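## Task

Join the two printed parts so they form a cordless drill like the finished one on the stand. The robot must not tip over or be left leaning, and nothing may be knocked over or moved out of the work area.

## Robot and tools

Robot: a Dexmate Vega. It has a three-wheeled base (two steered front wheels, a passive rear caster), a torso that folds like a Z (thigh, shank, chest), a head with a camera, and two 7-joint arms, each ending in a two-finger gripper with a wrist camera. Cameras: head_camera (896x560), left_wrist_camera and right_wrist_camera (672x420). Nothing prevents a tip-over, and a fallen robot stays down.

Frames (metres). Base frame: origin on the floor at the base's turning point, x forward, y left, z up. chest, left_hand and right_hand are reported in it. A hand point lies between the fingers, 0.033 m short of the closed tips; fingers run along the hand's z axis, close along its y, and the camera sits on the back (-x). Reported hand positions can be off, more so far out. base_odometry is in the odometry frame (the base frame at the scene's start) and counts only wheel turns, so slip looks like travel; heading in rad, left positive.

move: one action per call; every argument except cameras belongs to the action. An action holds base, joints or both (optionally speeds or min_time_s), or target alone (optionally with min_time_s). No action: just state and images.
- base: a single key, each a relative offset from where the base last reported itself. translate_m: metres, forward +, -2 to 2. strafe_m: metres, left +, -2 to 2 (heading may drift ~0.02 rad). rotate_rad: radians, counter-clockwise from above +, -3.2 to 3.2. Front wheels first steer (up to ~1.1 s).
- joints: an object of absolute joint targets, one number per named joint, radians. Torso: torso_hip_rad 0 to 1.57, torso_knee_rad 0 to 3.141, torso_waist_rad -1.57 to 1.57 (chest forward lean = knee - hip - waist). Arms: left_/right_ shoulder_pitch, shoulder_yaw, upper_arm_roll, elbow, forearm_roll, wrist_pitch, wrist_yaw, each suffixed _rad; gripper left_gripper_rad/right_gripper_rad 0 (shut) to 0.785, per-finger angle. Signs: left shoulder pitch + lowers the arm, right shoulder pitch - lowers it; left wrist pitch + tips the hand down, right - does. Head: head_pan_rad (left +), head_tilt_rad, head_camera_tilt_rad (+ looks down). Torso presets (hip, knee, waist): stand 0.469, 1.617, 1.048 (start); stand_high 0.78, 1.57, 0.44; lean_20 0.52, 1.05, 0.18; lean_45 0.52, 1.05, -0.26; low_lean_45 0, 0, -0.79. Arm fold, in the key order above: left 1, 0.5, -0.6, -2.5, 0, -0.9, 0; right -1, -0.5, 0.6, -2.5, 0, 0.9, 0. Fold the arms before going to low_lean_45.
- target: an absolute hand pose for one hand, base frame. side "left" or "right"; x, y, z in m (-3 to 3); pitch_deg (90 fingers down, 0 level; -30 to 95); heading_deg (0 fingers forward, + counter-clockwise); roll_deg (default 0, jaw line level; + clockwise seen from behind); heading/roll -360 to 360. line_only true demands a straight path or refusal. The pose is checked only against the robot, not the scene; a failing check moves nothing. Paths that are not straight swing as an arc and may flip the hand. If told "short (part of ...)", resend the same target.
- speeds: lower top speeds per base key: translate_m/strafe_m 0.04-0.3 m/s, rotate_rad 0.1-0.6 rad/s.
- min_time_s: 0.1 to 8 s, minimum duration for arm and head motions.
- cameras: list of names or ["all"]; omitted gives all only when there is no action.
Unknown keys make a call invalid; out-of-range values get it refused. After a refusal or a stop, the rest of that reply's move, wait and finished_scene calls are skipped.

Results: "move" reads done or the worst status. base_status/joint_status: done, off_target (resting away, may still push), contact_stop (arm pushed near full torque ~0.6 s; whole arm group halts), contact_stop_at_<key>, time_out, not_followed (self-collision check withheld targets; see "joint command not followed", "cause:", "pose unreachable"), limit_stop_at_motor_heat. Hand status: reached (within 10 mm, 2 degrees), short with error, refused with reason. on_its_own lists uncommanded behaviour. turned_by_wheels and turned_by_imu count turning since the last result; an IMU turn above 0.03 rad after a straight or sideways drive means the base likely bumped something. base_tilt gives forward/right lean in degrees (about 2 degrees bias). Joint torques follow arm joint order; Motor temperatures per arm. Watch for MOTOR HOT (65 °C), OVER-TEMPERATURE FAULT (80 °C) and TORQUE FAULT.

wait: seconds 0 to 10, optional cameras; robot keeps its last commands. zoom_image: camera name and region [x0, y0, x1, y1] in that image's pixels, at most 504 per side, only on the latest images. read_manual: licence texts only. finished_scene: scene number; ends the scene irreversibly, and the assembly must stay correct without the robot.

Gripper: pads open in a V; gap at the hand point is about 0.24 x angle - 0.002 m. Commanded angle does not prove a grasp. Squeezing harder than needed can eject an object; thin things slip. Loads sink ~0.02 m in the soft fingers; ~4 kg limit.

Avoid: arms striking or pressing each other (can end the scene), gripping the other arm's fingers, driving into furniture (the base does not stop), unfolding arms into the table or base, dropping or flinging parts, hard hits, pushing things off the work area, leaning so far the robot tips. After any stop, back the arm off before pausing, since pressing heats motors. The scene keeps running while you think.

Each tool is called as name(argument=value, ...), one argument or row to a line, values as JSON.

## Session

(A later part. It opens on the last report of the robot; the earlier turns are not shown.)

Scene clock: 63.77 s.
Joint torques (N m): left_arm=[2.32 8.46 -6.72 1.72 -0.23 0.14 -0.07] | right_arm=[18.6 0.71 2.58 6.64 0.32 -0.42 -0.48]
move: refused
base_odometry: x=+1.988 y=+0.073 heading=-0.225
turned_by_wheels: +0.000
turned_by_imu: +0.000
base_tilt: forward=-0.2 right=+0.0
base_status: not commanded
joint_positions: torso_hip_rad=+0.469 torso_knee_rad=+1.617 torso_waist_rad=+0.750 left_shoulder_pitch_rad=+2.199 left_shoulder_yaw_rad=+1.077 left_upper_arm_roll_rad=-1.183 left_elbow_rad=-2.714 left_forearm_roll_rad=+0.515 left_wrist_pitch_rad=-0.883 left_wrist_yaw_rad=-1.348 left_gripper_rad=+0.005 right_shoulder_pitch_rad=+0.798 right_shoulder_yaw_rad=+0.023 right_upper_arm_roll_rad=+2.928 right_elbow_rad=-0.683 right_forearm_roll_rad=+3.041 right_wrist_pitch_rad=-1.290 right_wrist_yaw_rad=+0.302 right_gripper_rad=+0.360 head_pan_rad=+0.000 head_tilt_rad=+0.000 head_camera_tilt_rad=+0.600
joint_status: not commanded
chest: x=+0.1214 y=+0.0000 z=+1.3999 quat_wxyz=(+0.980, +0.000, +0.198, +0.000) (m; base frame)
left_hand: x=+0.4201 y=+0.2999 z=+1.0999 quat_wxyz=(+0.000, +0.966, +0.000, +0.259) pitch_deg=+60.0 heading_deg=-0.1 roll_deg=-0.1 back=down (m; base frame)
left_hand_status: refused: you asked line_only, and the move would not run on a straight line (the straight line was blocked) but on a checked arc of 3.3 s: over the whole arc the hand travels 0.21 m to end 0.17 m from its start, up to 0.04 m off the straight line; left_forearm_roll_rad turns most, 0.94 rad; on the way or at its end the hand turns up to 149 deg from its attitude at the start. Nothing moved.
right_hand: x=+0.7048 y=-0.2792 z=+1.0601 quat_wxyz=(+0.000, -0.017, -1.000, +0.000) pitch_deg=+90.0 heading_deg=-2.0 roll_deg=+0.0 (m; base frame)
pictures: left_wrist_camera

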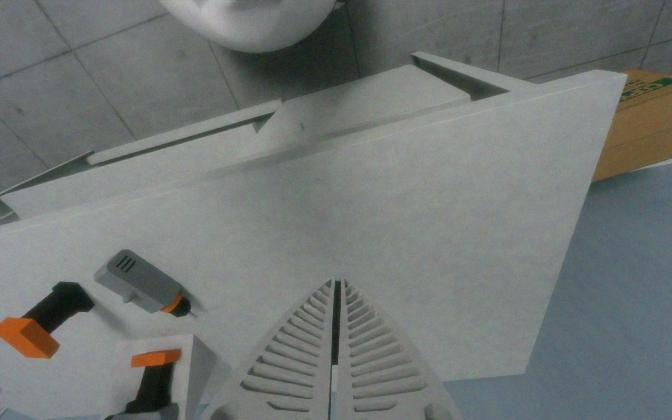

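move(
  target={"side":"right","x":0.718,"y":-0.279,"z":1.0,"pitch_deg":90,"heading_deg":-2,"line_only":true},
  cameras=["head_camera","right_wrist_camera"],
)

zoom_image(
  camera="head_camera",
  region=[540, 110, 660, 250],
)

move(
  target={"side":"left","x":0.42,"y":0.15,"z":1.0,"pitch_deg":10,"heading_deg":-55},
  cameras=["left_wrist_camera"],
)

zoom_image(
  camera="left_wrist_camera",
  region=[230, 130, 470, 330],
)

Scene clock: 64.90 s.
Joint torques (N m): left_arm=[2.18 3.88 -5.92 0.18 -0.25 0.53 -0.29] | right_arm=[18.76 -2.25 2.58 6.97 -0.2 0.02 -0.31]
move: refused
base_odometry: x=+1.988 y=+0.073 heading=-0.225
turned_by_wheels: +0.000
turned_by_imu: +0.000
base_tilt: forward=-0.2 right=+0.1
base_status: not commanded
joint_positions: torso_hip_rad=+0.469 torso_knee_rad=+1.617 torso_waist_rad=+0.750 left_shoulder_pitch_rad=+2.199 left_shoulder_yaw_rad=+1.077 left_upper_arm_roll_rad=-1.183 left_elbow_rad=-2.714 left_forearm_roll_rad=+0.515 left_wrist_pitch_rad=-0.883 left_wrist_yaw_rad=-1.348 left_gripper_rad=+0.005 right_shoulder_pitch_rad=+0.797 right_shoulder_yaw_rad=+0.023 right_upper_arm_roll_rad=+2.928 right_elbow_rad=-0.681 right_forearm_roll_rad=+3.041 right_wrist_pitch_rad=-1.291 right_wrist_yaw_rad=+0.301 right_gripper_rad=+0.360 head_pan_rad=+0.000 head_tilt_rad=+0.000 head_camera_tilt_rad=+0.600
joint_status: not commanded
chest: x=+0.1214 y=+0.0000 z=+1.3999 quat_wxyz=(+0.980, +0.000, +0.198, +0.000) (m; base frame)
left_hand: x=+0.4201 y=+0.2999 z=+1.0999 quat_wxyz=(+0.000, +0.966, +0.000, +0.259) pitch_deg=+60.0 heading_deg=-0.1 roll_deg=-0.1 back=down (m; base frame)
right_hand: x=+0.7049 y=-0.2792 z=+1.0601 quat_wxyz=(+0.000, -0.017, -1.000, +0.000) pitch_deg=+90.0 heading_deg=-2.0 roll_deg=+0.0 (m; base frame)
right_hand_status: refused: no posture of the arm gets there (right_upper_arm_roll_rad at its limit): the closest leaves the hand 0.4 cm and 0 deg from the pose. Nothing moved. At pitch 75 a posture exists at this place; the way there is not checked.
pictures: head_camera, right_wrist_camera

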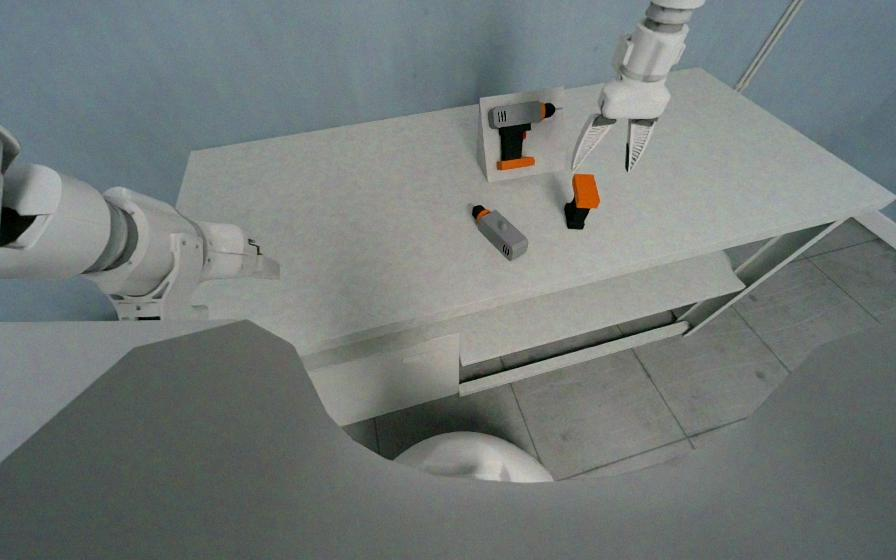

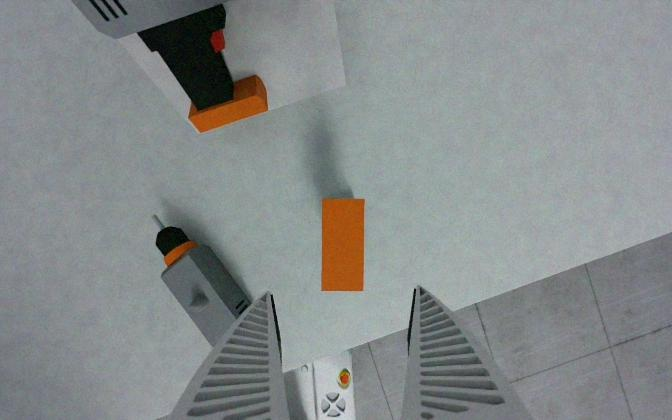

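Scaled by 3.600 from the camera's 896x560 image, which has a finer 960x600 frame.

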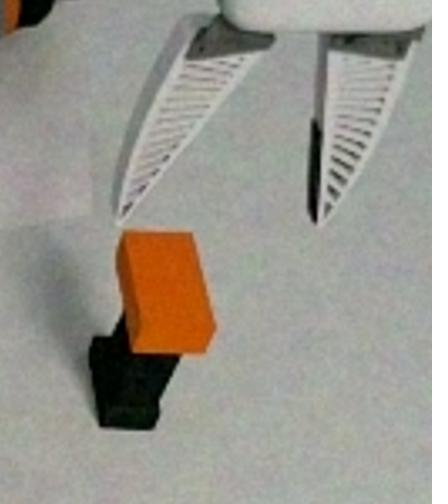

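not run: a stop came earlier in this reply.

This scene's latest camera images include none from left_wrist_camera. They are from: head_camera, right_wrist_camera. left_wrist_camera's image comes with the result of a call that names it in "cameras".

move(
  base={"translate_m": 0.035},
  speeds={"translate_m":0.08},
)

move(
  target={"side":"right","x":0.685,"y":-0.279,"z":1.0,"pitch_deg":90,"heading_deg":-1,"line_only":true},
  cameras=["head_camera","right_wrist_camera"],
)

zoom_image(
  camera="head_camera",
  region=[540, 110, 660, 250],
)

move(
  target={"side":"left","x":0.42,"y":0.15,"z":1.0,"pitch_deg":10,"heading_deg":-55},
  cameras=["left_wrist_camera"],
)

zoom_image(
  camera="left_wrist_camera",
  region=[230, 130, 470, 330],
)

Scene clock: 67.60 s.
Joint torques (N m): left_arm=[2.68 5.93 -6.15 1.92 -0.33 0.56 -0.27] | right_arm=[18.47 0.21 2.46 7.45 0.06 -0.77 -0.14]
move: done
base_odometry: x=+2.022 y=+0.065 heading=-0.226
turned_by_wheels: -0.001
turned_by_imu: -0.002
base_tilt: forward=-0.2 right=+0.1
base_status: done
joint_positions: torso_hip_rad=+0.469 torso_knee_rad=+1.617 torso_waist_rad=+0.750 left_shoulder_pitch_rad=+2.199 left_shoulder_yaw_rad=+1.077 left_upper_arm_roll_rad=-1.183 left_elbow_rad=-2.714 left_forearm_roll_rad=+0.515 left_wrist_pitch_rad=-0.883 left_wrist_yaw_rad=-1.348 left_gripper_rad=+0.005 right_shoulder_pitch_rad=+0.797 right_shoulder_yaw_rad=+0.023 right_upper_arm_roll_rad=+2.928 right_elbow_rad=-0.681 right_forearm_roll_rad=+3.041 right_wrist_pitch_rad=-1.291 right_wrist_yaw_rad=+0.301 right_gripper_rad=+0.360 head_pan_rad=+0.000 head_tilt_rad=+0.000 head_camera_tilt_rad=+0.600
joint_status: not commanded
chest: x=+0.1215 y=+0.0000 z=+1.3998 quat_wxyz=(+0.980, +0.000, +0.198, +0.000) (m; base frame)
left_hand: x=+0.4201 y=+0.2999 z=+1.0999 quat_wxyz=(+0.000, +0.966, +0.000, +0.259) pitch_deg=+60.0 heading_deg=-0.1 roll_deg=-0.1 back=down (m; base frame)
right_hand: x=+0.7050 y=-0.2792 z=+1.0600 quat_wxyz=(+0.000, -0.017, -1.000, +0.000) pitch_deg=+90.0 heading_deg=-2.0 roll_deg=+0.0 (m; base frame)
pictures: none

Scene clock: 67.90 s.
Joint torques (N m): left_arm=[4.91 5.84 -7.32 0.56 -0.55 0.37 -0.04] | right_arm=[20.32 -0.27 1.93 7.21 -0.19 0.28 0.17]
move: refused
base_odometry: x=+2.022 y=+0.065 heading=-0.226
turned_by_wheels: +0.000
turned_by_imu: +0.000
base_tilt: forward=-0.5 right=+0.1
base_status: not commanded
joint_positions: torso_hip_rad=+0.469 torso_knee_rad=+1.617 torso_waist_rad=+0.750 left_shoulder_pitch_rad=+2.199 left_shoulder_yaw_rad=+1.077 left_upper_arm_roll_rad=-1.183 left_elbow_rad=-2.714 left_forearm_roll_rad=+0.515 left_wrist_pitch_rad=-0.883 left_wrist_yaw_rad=-1.348 left_gripper_rad=+0.005 right_shoulder_pitch_rad=+0.797 right_shoulder_yaw_rad=+0.023 right_upper_arm_roll_rad=+2.928 right_elbow_rad=-0.681 right_forearm_roll_rad=+3.041 right_wrist_pitch_rad=-1.291 right_wrist_yaw_rad=+0.301 right_gripper_rad=+0.360 head_pan_rad=+0.000 head_tilt_rad=+0.000 head_camera_tilt_rad=+0.600
joint_status: not commanded
chest: x=+0.1215 y=+0.0000 z=+1.3998 quat_wxyz=(+0.980, +0.000, +0.198, +0.000) (m; base frame)
left_hand: x=+0.4201 y=+0.2999 z=+1.0999 quat_wxyz=(+0.000, +0.966, +0.000, +0.259) pitch_deg=+60.0 heading_deg=-0.1 roll_deg=-0.1 back=down (m; base frame)
right_hand: x=+0.7050 y=-0.2792 z=+1.0600 quat_wxyz=(+0.000, -0.017, -1.000, +0.000) pitch_deg=+90.0 heading_deg=-2.0 roll_deg=+0.0 (m; base frame)
right_hand_status: refused: you asked line_only, and the move would not run on a straight line (no straight line was possible) but on a checked arc of 9.3 s: over the whole arc the hand travels 1.34 m to end 0.06 m from its start, up to 0.45 m off the straight line; right_forearm_roll_rad turns most, 2.87 rad; on the way or at its end the hand turns up to 180 deg from its attitude at the start. Nothing moved.
pictures: head_camera, right_wrist_camera

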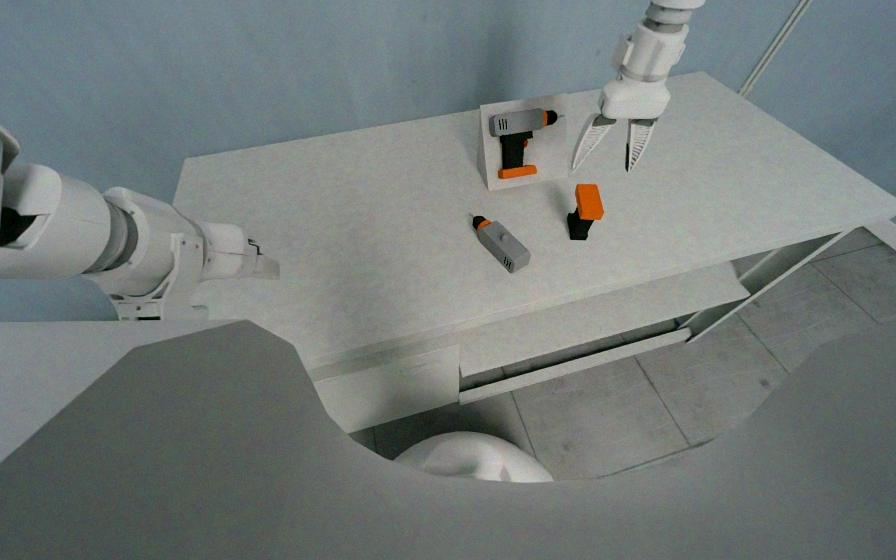

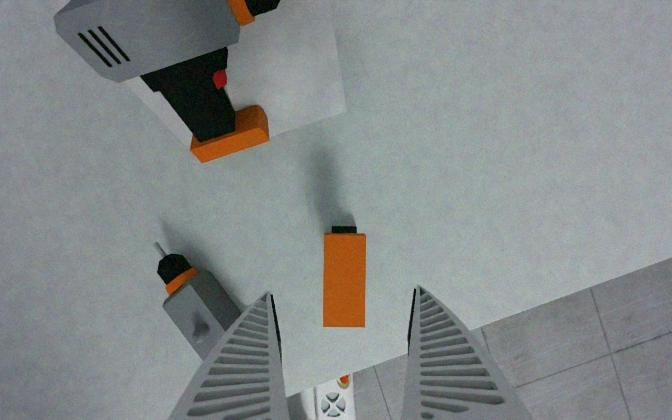

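Scaled by 3.600 from the camera's 896x560 image, which has a finer 960x600 frame.

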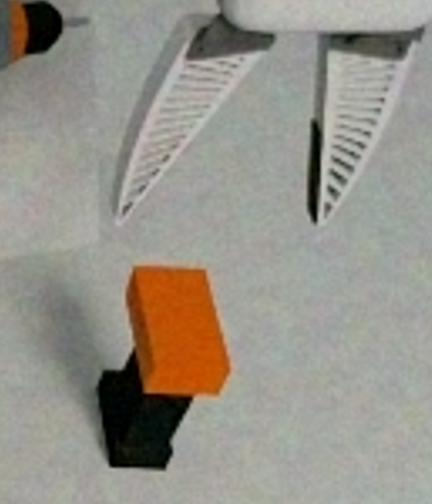

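not run: a stop came earlier in this reply.

This scene's latest camera images include none from left_wrist_camera. They are from: head_camera, right_wrist_camera. left_wrist_camera's image comes with the result of a call that names it in "cameras".

move(
  target={"side":"right","x":0.685,"y":-0.279,"z":1.0,"pitch_deg":90,"heading_deg":1,"line_only":true},
  cameras=["head_camera","right_wrist_camera"],
)

zoom_image(
  camera="head_camera",
  region=[540, 110, 660, 250],
)

move(
  target={"side":"left","x":0.42,"y":0.15,"z":1.0,"pitch_deg":10,"heading_deg":-55},
  cameras=["left_wrist_camera"],
)

zoom_image(
  camera="left_wrist_camera",
  region=[230, 130, 470, 330],
)

Scene clock: 71.57 s.
Joint torques (N m): left_arm=[4.5 5.43 -6.91 1.58 -0.16 0.32 -0.32] | right_arm=[28.66 2.83 2.58 4.18 -0.19 0.17 -0.16]
move: done
base_odometry: x=+2.022 y=+0.065 heading=-0.226
turned_by_wheels: +0.000
turned_by_imu: -0.001
base_tilt: forward=-0.3 right=+0.2
base_status: not commanded
joint_positions: torso_hip_rad=+0.469 torso_knee_rad=+1.617 torso_waist_rad=+0.750 left_shoulder_pitch_rad=+2.199 left_shoulder_yaw_rad=+1.077 left_upper_arm_roll_rad=-1.183 left_elbow_rad=-2.714 left_forearm_roll_rad=+0.515 left_wrist_pitch_rad=-0.883 left_wrist_yaw_rad=-1.348 left_gripper_rad=+0.005 right_shoulder_pitch_rad=+0.828 right_shoulder_yaw_rad=+0.038 right_upper_arm_roll_rad=+2.953 right_elbow_rad=-0.974 right_forearm_roll_rad=+3.026 right_wrist_pitch_rad=-1.020 right_wrist_yaw_rad=+0.286 right_gripper_rad=+0.360 head_pan_rad=+0.000 head_tilt_rad=+0.000 head_camera_tilt_rad=+0.600
joint_status: not commanded
chest: x=+0.1215 y=+0.0000 z=+1.3998 quat_wxyz=(+0.980, +0.000, +0.198, +0.000) (m; base frame)
left_hand: x=+0.4201 y=+0.2999 z=+1.0999 quat_wxyz=(+0.000, +0.966, +0.000, +0.259) pitch_deg=+60.0 heading_deg=-0.1 roll_deg=-0.1 back=down (m; base frame)
right_hand: x=+0.6853 y=-0.2792 z=+1.0008 quat_wxyz=(+0.000, +0.008, -1.000, +0.000) pitch_deg=+90.0 heading_deg=+0.9 roll_deg=+0.0 (m; base frame)
right_hand_status: reached (straight line, planned for 1.3 s): 1 mm and 0.1 deg off.
pictures: head_camera, right_wrist_camera

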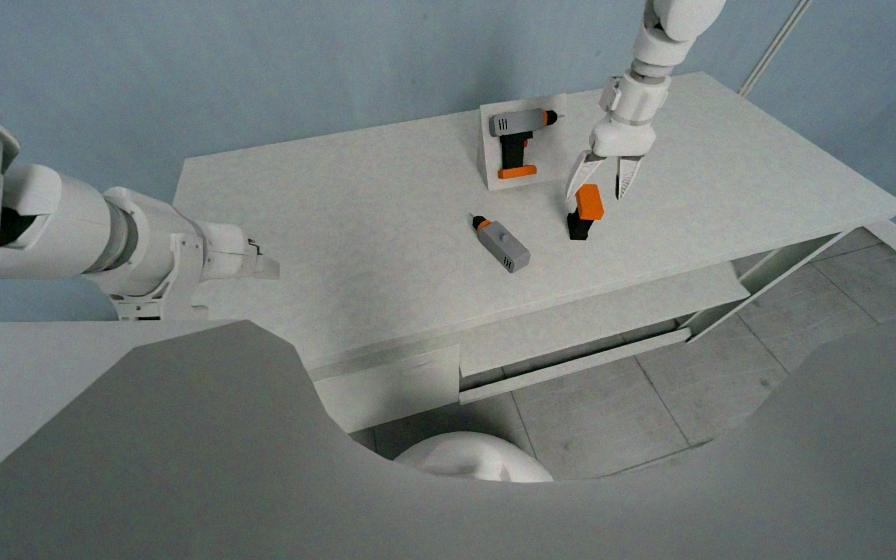

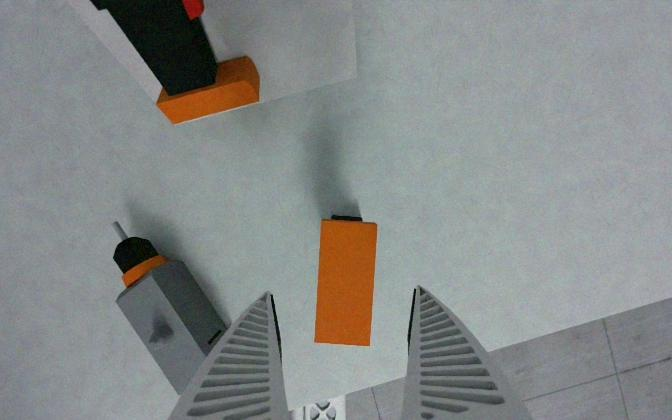

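Scaled by 3.600 from the camera's 896x560 image, which has a finer 960x600 frame.

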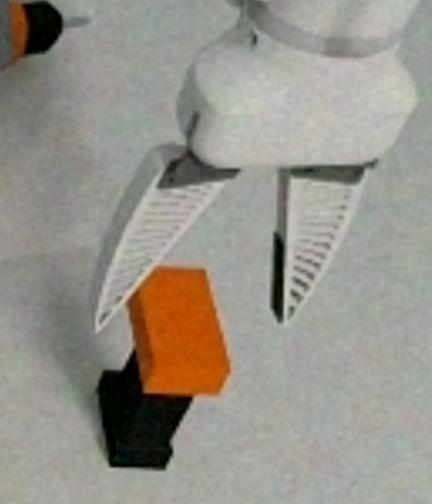

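Scene clock: 76.20 s.
Joint torques (N m): left_arm=[-5.63 -0.01 -1.66 -3.98 -1.31 -1.21 0.07] | right_arm=[29.11 0.52 2.6 3.83 -0.15 0.42 -0.2]
move: done
base_odometry: x=+2.022 y=+0.065 heading=-0.226
turned_by_wheels: +0.000
turned_by_imu: -0.001
base_tilt: forward=-0.3 right=+0.2
base_status: not commanded
joint_positions: torso_hip_rad=+0.469 torso_knee_rad=+1.617 torso_waist_rad=+0.750 left_shoulder_pitch_rad=+2.080 left_shoulder_yaw_rad=+0.427 left_upper_arm_roll_rad=-0.345 left_elbow_rad=-2.067 left_forearm_roll_rad=-0.398 left_wrist_pitch_rad=-0.230 left_wrist_yaw_rad=-0.998 left_gripper_rad=+0.005 right_shoulder_pitch_rad=+0.828 right_shoulder_yaw_rad=+0.038 right_upper_arm_roll_rad=+2.953 right_elbow_rad=-0.978 right_forearm_roll_rad=+3.025 right_wrist_pitch_rad=-1.016 right_wrist_yaw_rad=+0.286 right_gripper_rad=+0.360 head_pan_rad=+0.000 head_tilt_rad=+0.000 head_camera_tilt_rad=+0.600
joint_status: not commanded
chest: x=+0.1215 y=+0.0000 z=+1.3998 quat_wxyz=(+0.980, +0.000, +0.198, +0.000) (m; base frame)
left_hand: x=+0.4196 y=+0.1504 z=+1.0008 quat_wxyz=(+0.570, +0.359, +0.678, -0.294) pitch_deg=+10.2 heading_deg=-55.2 roll_deg=+0.6 back=up (m; base frame)
left_hand_status: reached (checked arc [the straight line was blocked; over the whole arc the hand travels 0.21 m to end 0.18 m from its start, up to 0.04 m off the straight line; left_forearm_roll_rad turns most, 0.92 rad; on the way or at its end the hand turns up to 149 deg from its attitude at the start], planned for 3.2 s): 1 mm and 0.7 deg off.
right_hand: x=+0.6848 y=-0.2792 z=+0.9998 quat_wxyz=(+0.000, +0.009, -1.000, +0.000) pitch_deg=+90.0 heading_deg=+1.0 roll_deg=+0.0 (m; base frame)
pictures: left_wrist_camera

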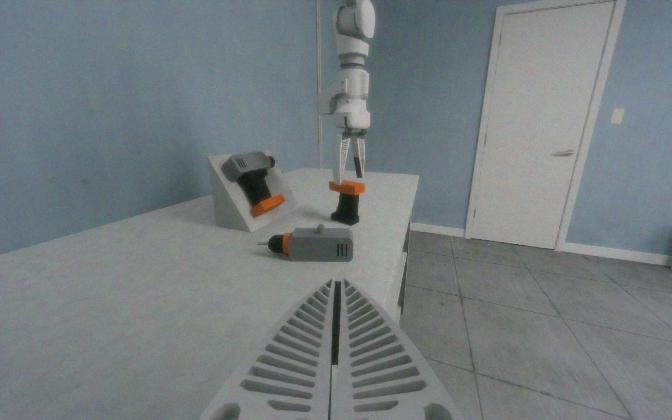

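Scaled by 2.100 from the camera's 672x420 image, which has a finer 960x600 frame.

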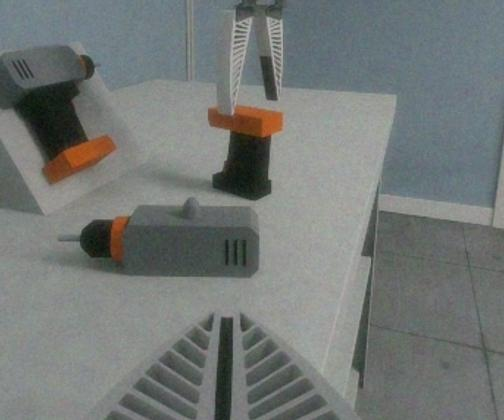

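move(
  target={"side":"right","x":0.686,"y":-0.2815,"z":0.932,"pitch_deg":90,"heading_deg":0,"line_only":true},
  cameras=["right_wrist_camera","left_wrist_camera"],
)

zoom_image(
  camera="left_wrist_camera",
  region=[270, 130, 430, 290],
)

Scene clock: 79.33 s.
Joint torques (N m): left_arm=[-5.9 0.11 -2.4 -3.63 -1.76 -1.37 0.46] | right_arm=[20.4 -1.44 3.47 7.36 0.49 0.73 -0.37]
move: done
base_odometry: x=+2.022 y=+0.065 heading=-0.226
turned_by_wheels: +0.000
turned_by_imu: -0.001
base_tilt: forward=-0.3 right=+0.1
base_status: not commanded
joint_positions: torso_hip_rad=+0.469 torso_knee_rad=+1.617 torso_waist_rad=+0.750 left_shoulder_pitch_rad=+2.080 left_shoulder_yaw_rad=+0.424 left_upper_arm_roll_rad=-0.341 left_elbow_rad=-2.064 left_forearm_roll_rad=-0.403 left_wrist_pitch_rad=-0.227 left_wrist_yaw_rad=-0.997 left_gripper_rad=+0.005 right_shoulder_pitch_rad=+0.680 right_shoulder_yaw_rad=-0.026 right_upper_arm_roll_rad=+3.028 right_elbow_rad=-0.885 right_forearm_roll_rad=+3.041 right_wrist_pitch_rad=-0.961 right_wrist_yaw_rad=+0.184 right_gripper_rad=+0.360 head_pan_rad=+0.000 head_tilt_rad=+0.000 head_camera_tilt_rad=+0.600
joint_status: not commanded
chest: x=+0.1215 y=+0.0000 z=+1.3998 quat_wxyz=(+0.980, +0.000, +0.198, +0.000) (m; base frame)
left_hand: x=+0.4198 y=+0.1500 z=+0.9998 quat_wxyz=(+0.570, +0.354, +0.680, -0.297) pitch_deg=+10.0 heading_deg=-55.0 roll_deg=+0.0 back=up (m; base frame)
right_hand: x=+0.6860 y=-0.2816 z=+0.9341 quat_wxyz=(+0.000, +0.001, -1.000, +0.000) pitch_deg=+90.0 heading_deg=+0.1 roll_deg=+0.0 (m; base frame)
right_hand_status: reached (straight line, planned for 0.8 s): 2 mm and 0.1 deg off.
pictures: left_wrist_camera, right_wrist_camera

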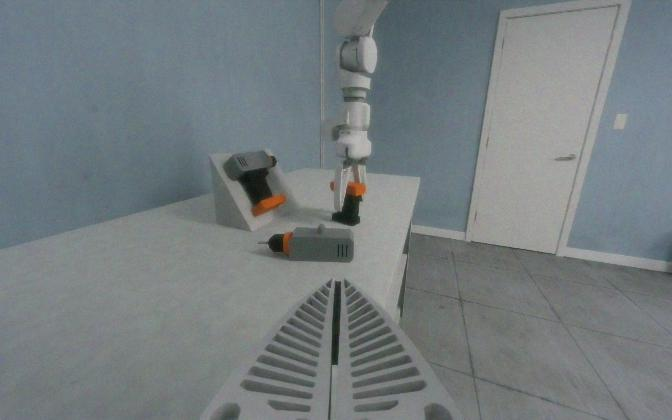

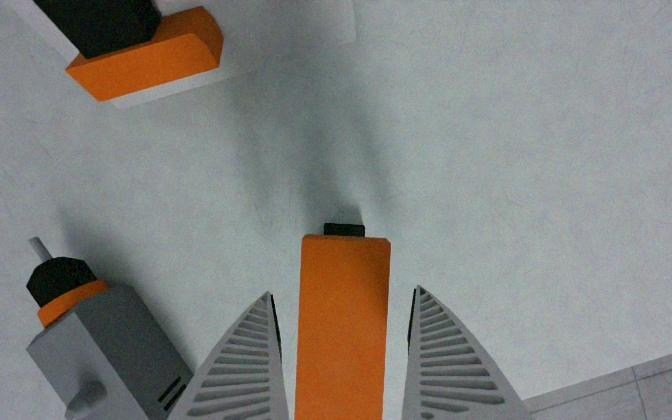

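Scaled by 3.150 from the camera's 672x420 image, which has a finer 960x600 frame.

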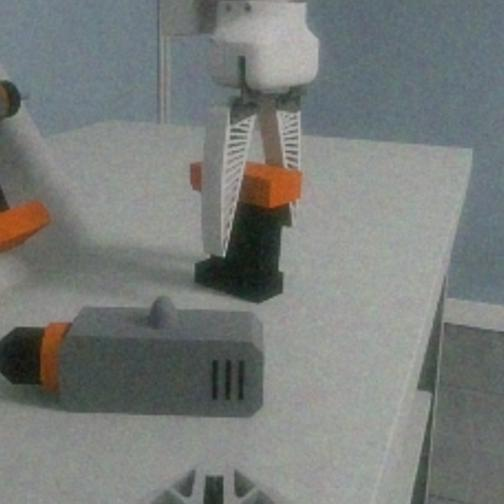

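move(
  target={"side":"right","x":0.692,"y":-0.2815,"z":0.932,"pitch_deg":90,"heading_deg":0,"line_only":true},
)

move(
  joints={"right_gripper_rad":0.13},
  min_time_s=2,
  cameras=["head_camera","left_wrist_camera","right_wrist_camera"],
)

zoom_image(
  camera="left_wrist_camera",
  region=[270, 130, 430, 290],
)

Scene clock: 81.73 s.
Joint torques (N m): left_arm=[-5.3 0.66 -3.06 -3.04 -1.08 -1.24 0.86] | right_arm=[18.55 -1.91 -3.03 5.91 -0.6 0.97 -0.21]
move: done
base_odometry: x=+2.022 y=+0.065 heading=-0.226
turned_by_wheels: +0.000
turned_by_imu: -0.001
base_tilt: forward=-0.3 right=+0.2
base_status: not commanded
joint_positions: torso_hip_rad=+0.469 torso_knee_rad=+1.617 torso_waist_rad=+0.750 left_shoulder_pitch_rad=+2.080 left_shoulder_yaw_rad=+0.424 left_upper_arm_roll_rad=-0.341 left_elbow_rad=-2.064 left_forearm_roll_rad=-0.403 left_wrist_pitch_rad=-0.227 left_wrist_yaw_rad=-0.997 left_gripper_rad=+0.005 right_shoulder_pitch_rad=+0.643 right_shoulder_yaw_rad=-0.028 right_upper_arm_roll_rad=+3.027 right_elbow_rad=-0.808 right_forearm_roll_rad=+3.040 right_wrist_pitch_rad=-1.001 right_wrist_yaw_rad=+0.190 right_gripper_rad=+0.360 head_pan_rad=+0.000 head_tilt_rad=+0.000 head_camera_tilt_rad=+0.600
joint_status: not commanded
chest: x=+0.1215 y=+0.0000 z=+1.3998 quat_wxyz=(+0.980, +0.000, +0.198, +0.000) (m; base frame)
left_hand: x=+0.4198 y=+0.1500 z=+0.9998 quat_wxyz=(+0.570, +0.354, +0.680, -0.297) pitch_deg=+10.0 heading_deg=-55.0 roll_deg=+0.0 back=up (m; base frame)
right_hand: x=+0.6917 y=-0.2813 z=+0.9321 quat_wxyz=(+0.000, +0.000, -1.000, +0.000) pitch_deg=+90.0 heading_deg=+0.0 roll_deg=+0.0 (m; base frame)
right_hand_status: reached (straight line, planned for 0.6 s): 0 mm and 0.0 deg off.
pictures: none

Scene clock: 82.47 s.
Joint torques (N m): left_arm=[-6.7 1.8 -2.03 -3.55 -1.5 -0.67 0.43] | right_arm=[19.01 -0.01 -4.34 7.5 -0.23 0 0.25]
move: done
base_odometry: x=+2.022 y=+0.065 heading=-0.226
turned_by_wheels: +0.000
turned_by_imu: +0.000
base_tilt: forward=-0.3 right=+0.2
base_status: not commanded
joint_positions: torso_hip_rad=+0.469 torso_knee_rad=+1.617 torso_waist_rad=+0.750 left_shoulder_pitch_rad=+2.080 left_shoulder_yaw_rad=+0.424 left_upper_arm_roll_rad=-0.341 left_elbow_rad=-2.064 left_forearm_roll_rad=-0.403 left_wrist_pitch_rad=-0.227 left_wrist_yaw_rad=-0.997 left_gripper_rad=+0.005 right_shoulder_pitch_rad=+0.641 right_shoulder_yaw_rad=-0.028 right_upper_arm_roll_rad=+3.027 right_elbow_rad=-0.805 right_forearm_roll_rad=+3.040 right_wrist_pitch_rad=-1.002 right_wrist_yaw_rad=+0.191 right_gripper_rad=+0.130 head_pan_rad=+0.000 head_tilt_rad=+0.000 head_camera_tilt_rad=+0.600
joint_status: all done
chest: x=+0.1215 y=+0.0000 z=+1.3998 quat_wxyz=(+0.980, +0.000, +0.198, +0.000) (m; base frame)
left_hand: x=+0.4198 y=+0.1500 z=+0.9998 quat_wxyz=(+0.570, +0.354, +0.680, -0.297) pitch_deg=+10.0 heading_deg=-55.0 roll_deg=+0.0 back=up (m; base frame)
right_hand: x=+0.6919 y=-0.2813 z=+0.9320 quat_wxyz=(+0.000, +0.000, -1.000, +0.000) pitch_deg=+90.0 heading_deg=+0.0 roll_deg=+0.0 (m; base frame)
pictures: head_camera, left_wrist_camera, right_wrist_camera

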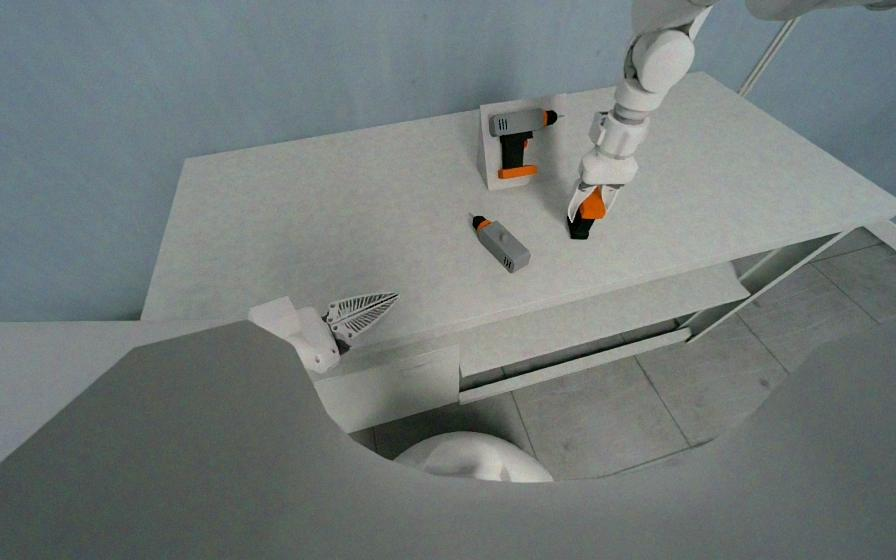

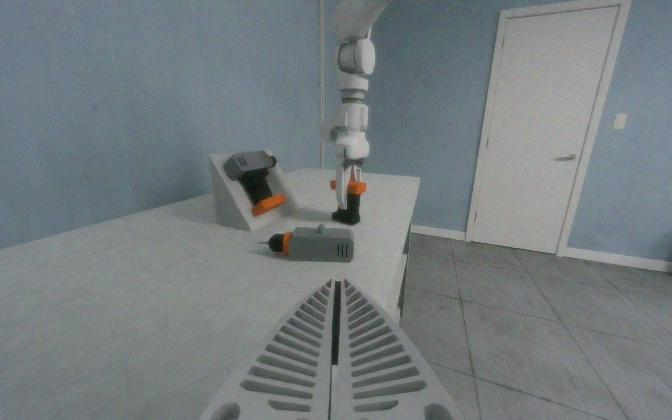

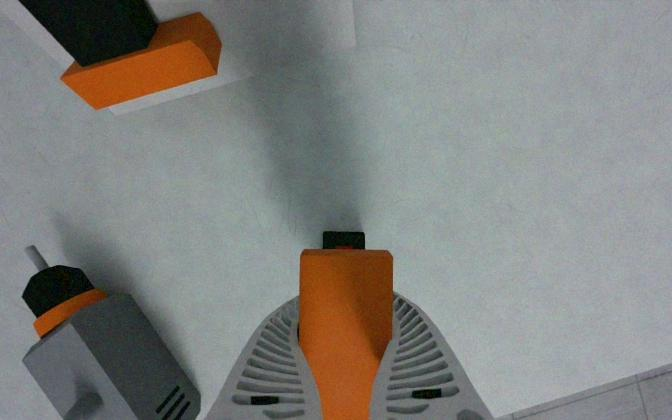

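Scaled by 3.150 from the camera's 672x420 image, which has a finer 960x600 frame.

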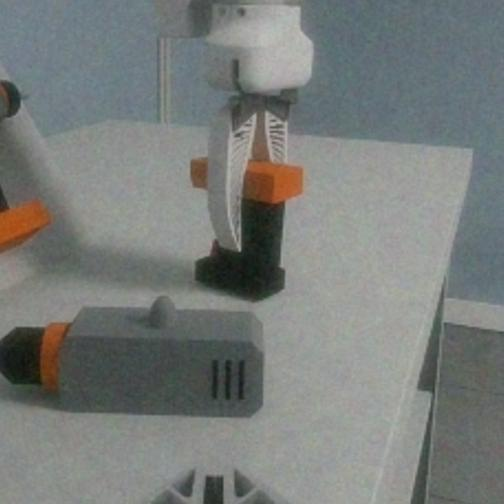

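move(
  target={"side":"right","x":0.68,"y":-0.283,"z":1.08,"pitch_deg":90,"heading_deg":0,"line_only":true},
  cameras=["head_camera","left_wrist_camera","right_wrist_camera"],
)

zoom_image(
  camera="left_wrist_camera",
  region=[270, 90, 430, 290],
)

zoom_image(
  camera="right_wrist_camera",
  region=[80, 120, 300, 340],
)

Scene clock: 85.73 s.
Joint torques (N m): left_arm=[-5.6 3.63 -1.82 -3.8 -1.24 0.12 0.09] | right_arm=[30.51 2.52 3.33 3.86 -0.17 -0.74 0.37]
move: done
base_odometry: x=+2.022 y=+0.065 heading=-0.226
turned_by_wheels: +0.000
turned_by_imu: -0.001
base_tilt: forward=-0.4 right=+0.1
base_status: not commanded
joint_positions: torso_hip_rad=+0.469 torso_knee_rad=+1.617 torso_waist_rad=+0.750 left_shoulder_pitch_rad=+2.080 left_shoulder_yaw_rad=+0.424 left_upper_arm_roll_rad=-0.341 left_elbow_rad=-2.064 left_forearm_roll_rad=-0.403 left_wrist_pitch_rad=-0.227 left_wrist_yaw_rad=-0.997 left_gripper_rad=+0.005 right_shoulder_pitch_rad=+0.980 right_shoulder_yaw_rad=-0.017 right_upper_arm_roll_rad=+3.029 right_elbow_rad=-0.992 right_forearm_roll_rad=+2.955 right_wrist_pitch_rad=-1.150 right_wrist_yaw_rad=+0.255 right_gripper_rad=+0.130 head_pan_rad=+0.000 head_tilt_rad=+0.000 head_camera_tilt_rad=+0.600
joint_status: not commanded
chest: x=+0.1215 y=+0.0000 z=+1.3998 quat_wxyz=(+0.980, +0.000, +0.198, +0.000) (m; base frame)
left_hand: x=+0.4198 y=+0.1500 z=+0.9998 quat_wxyz=(+0.570, +0.354, +0.680, -0.297) pitch_deg=+10.0 heading_deg=-55.0 roll_deg=+0.0 back=up (m; base frame)
right_hand: x=+0.6802 y=-0.2831 z=+1.0777 quat_wxyz=(+0.000, +0.000, -1.000, +0.000) pitch_deg=+90.0 heading_deg=+0.0 roll_deg=+0.0 (m; base frame)
right_hand_status: reached (straight line, planned for 1.4 s): 2 mm and 0.0 deg off.
pictures: head_camera, left_wrist_camera, right_wrist_camera

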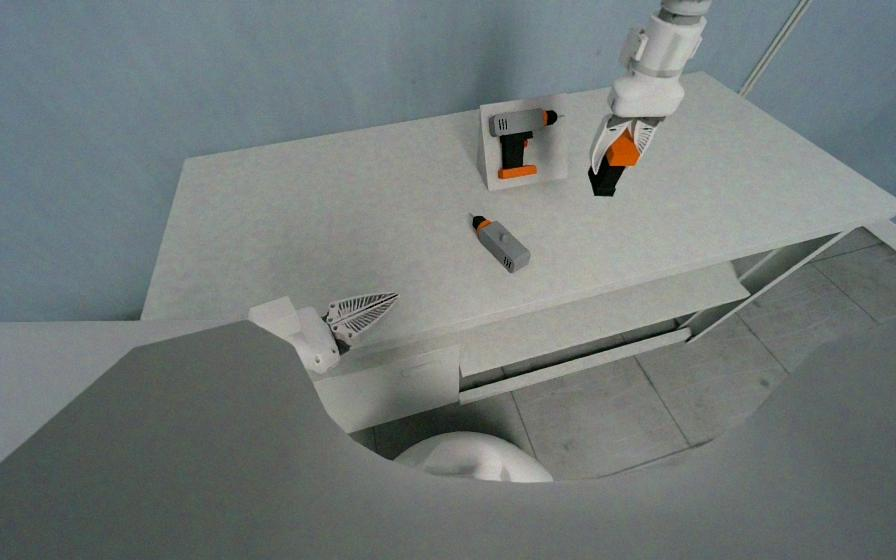

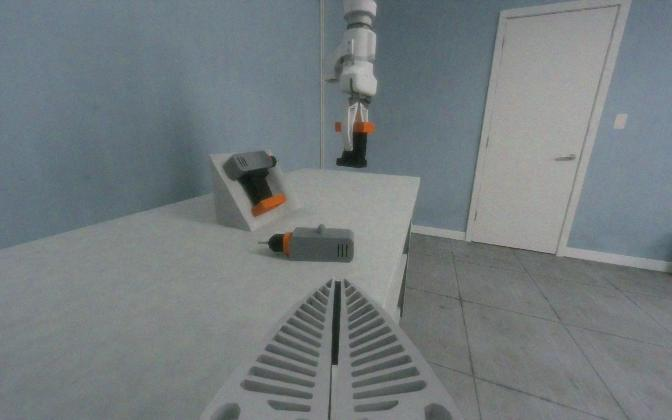

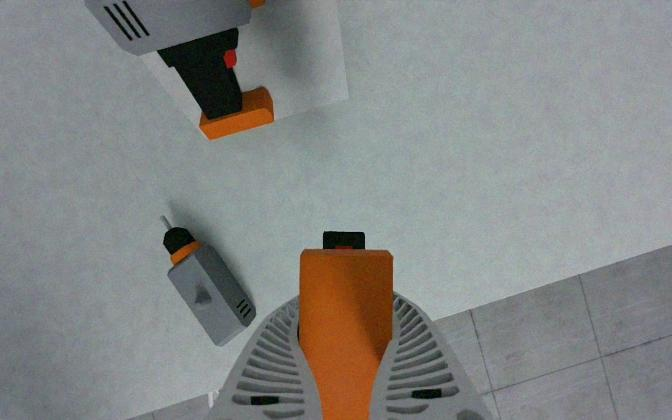

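Scaled by 2.520 from the camera's 672x420 image, which has a finer 960x600 frame.

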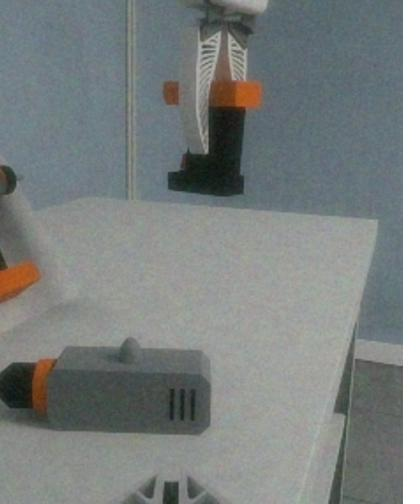

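Scaled by 2.291 from the camera's 672x420 image, which has a finer 960x600 frame.

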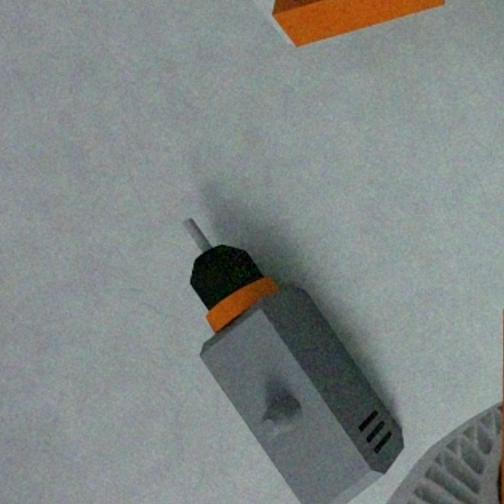

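move(
  target={"side":"right","x":0.54,"y":-0.285,"z":1.12,"pitch_deg":90,"heading_deg":0,"line_only":true},
)

move(
  base={"rotate_rad": 0.28},
  speeds={"rotate_rad":0.2},
  cameras=["head_camera","left_wrist_camera","right_wrist_camera"],
)

zoom_image(
  camera="right_wrist_camera",
  region=[250, 60, 430, 240],
)

Scene clock: 91.57 s.
Joint torques (N m): left_arm=[-6.13 2.67 -1.27 -3.17 -1.06 -0.63 0.42] | right_arm=[21.99 0.18 -1.95 3.7 -0.34 0.87 -0.48]
move: done
base_odometry: x=+2.022 y=+0.065 heading=-0.226
turned_by_wheels: +0.000
turned_by_imu: -0.002
base_tilt: forward=-0.3 right=+0.2
base_status: not commanded
joint_positions: torso_hip_rad=+0.469 torso_knee_rad=+1.617 torso_waist_rad=+0.750 left_shoulder_pitch_rad=+2.080 left_shoulder_yaw_rad=+0.424 left_upper_arm_roll_rad=-0.341 left_elbow_rad=-2.064 left_forearm_roll_rad=-0.403 left_wrist_pitch_rad=-0.227 left_wrist_yaw_rad=-0.997 left_gripper_rad=+0.005 right_shoulder_pitch_rad=+1.487 right_shoulder_yaw_rad=-0.012 right_upper_arm_roll_rad=+3.016 right_elbow_rad=-1.843 right_forearm_roll_rad=+2.971 right_wrist_pitch_rad=-0.806 right_wrist_yaw_rad=+0.171 right_gripper_rad=+0.130 head_pan_rad=+0.000 head_tilt_rad=+0.000 head_camera_tilt_rad=+0.600
joint_status: not commanded
chest: x=+0.1215 y=+0.0000 z=+1.3998 quat_wxyz=(+0.980, +0.000, +0.198, +0.000) (m; base frame)
left_hand: x=+0.4198 y=+0.1500 z=+0.9998 quat_wxyz=(+0.570, +0.354, +0.680, -0.297) pitch_deg=+10.0 heading_deg=-55.0 roll_deg=+0.0 back=up (m; base frame)
right_hand: x=+0.5409 y=-0.2848 z=+1.1196 quat_wxyz=(+0.000, +0.000, -1.000, +0.000) pitch_deg=+90.0 heading_deg=+0.0 roll_deg=+0.0 (m; base frame)
right_hand_status: reached (straight line, planned for 3.0 s): 1 mm and 0.0 deg off.
pictures: none

Scene clock: 94.17 s.
Joint torques (N m): left_arm=[-4.17 1.85 -2.48 -5.57 -1.13 -1.1 0.28] | right_arm=[24.23 -1.09 -2.73 3.71 0.13 0.13 -0.21]
move: done
base_odometry: x=+2.022 y=+0.065 heading=+0.054
turned_by_wheels: +0.280
turned_by_imu: +0.269
base_tilt: forward=-0.1 right=+0.1
base_status: done
joint_positions: torso_hip_rad=+0.469 torso_knee_rad=+1.617 torso_waist_rad=+0.750 left_shoulder_pitch_rad=+2.080 left_shoulder_yaw_rad=+0.424 left_upper_arm_roll_rad=-0.341 left_elbow_rad=-2.064 left_forearm_roll_rad=-0.403 left_wrist_pitch_rad=-0.227 left_wrist_yaw_rad=-0.997 left_gripper_rad=+0.005 right_shoulder_pitch_rad=+1.490 right_shoulder_yaw_rad=-0.012 right_upper_arm_roll_rad=+3.015 right_elbow_rad=-1.848 right_forearm_roll_rad=+2.971 right_wrist_pitch_rad=-0.804 right_wrist_yaw_rad=+0.171 right_gripper_rad=+0.130 head_pan_rad=+0.000 head_tilt_rad=+0.000 head_camera_tilt_rad=+0.600
joint_status: not commanded
chest: x=+0.1215 y=+0.0000 z=+1.3999 quat_wxyz=(+0.980, +0.000, +0.198, +0.000) (m; base frame)
left_hand: x=+0.4198 y=+0.1500 z=+0.9998 quat_wxyz=(+0.570, +0.354, +0.680, -0.297) pitch_deg=+10.0 heading_deg=-55.0 roll_deg=+0.0 back=up (m; base frame)
right_hand: x=+0.5399 y=-0.2848 z=+1.1199 quat_wxyz=(+0.000, +0.000, -1.000, +0.000) pitch_deg=+90.0 heading_deg=+0.0 roll_deg=+0.0 (m; base frame)
pictures: head_camera, left_wrist_camera, right_wrist_camera

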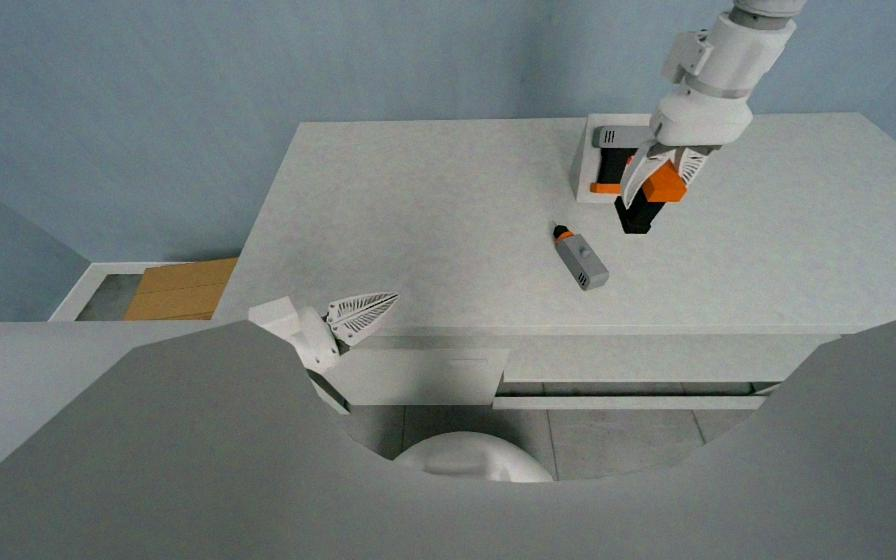

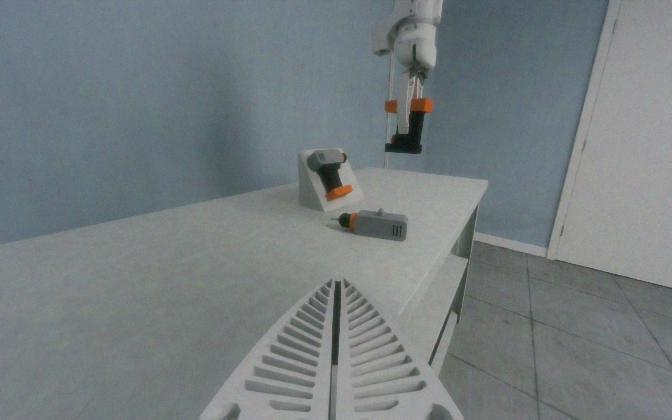

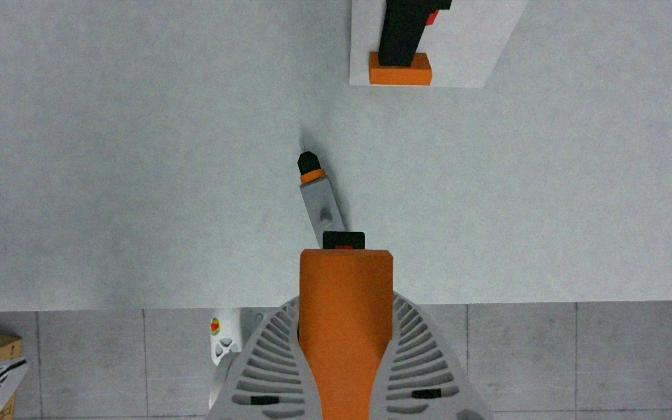

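Scaled by 2.800 from the camera's 672x420 image, which has a finer 960x600 frame.

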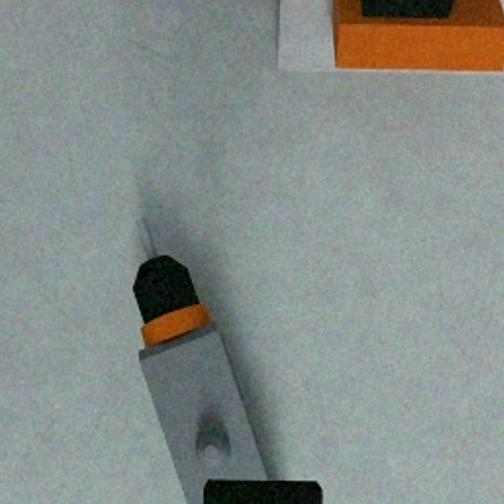

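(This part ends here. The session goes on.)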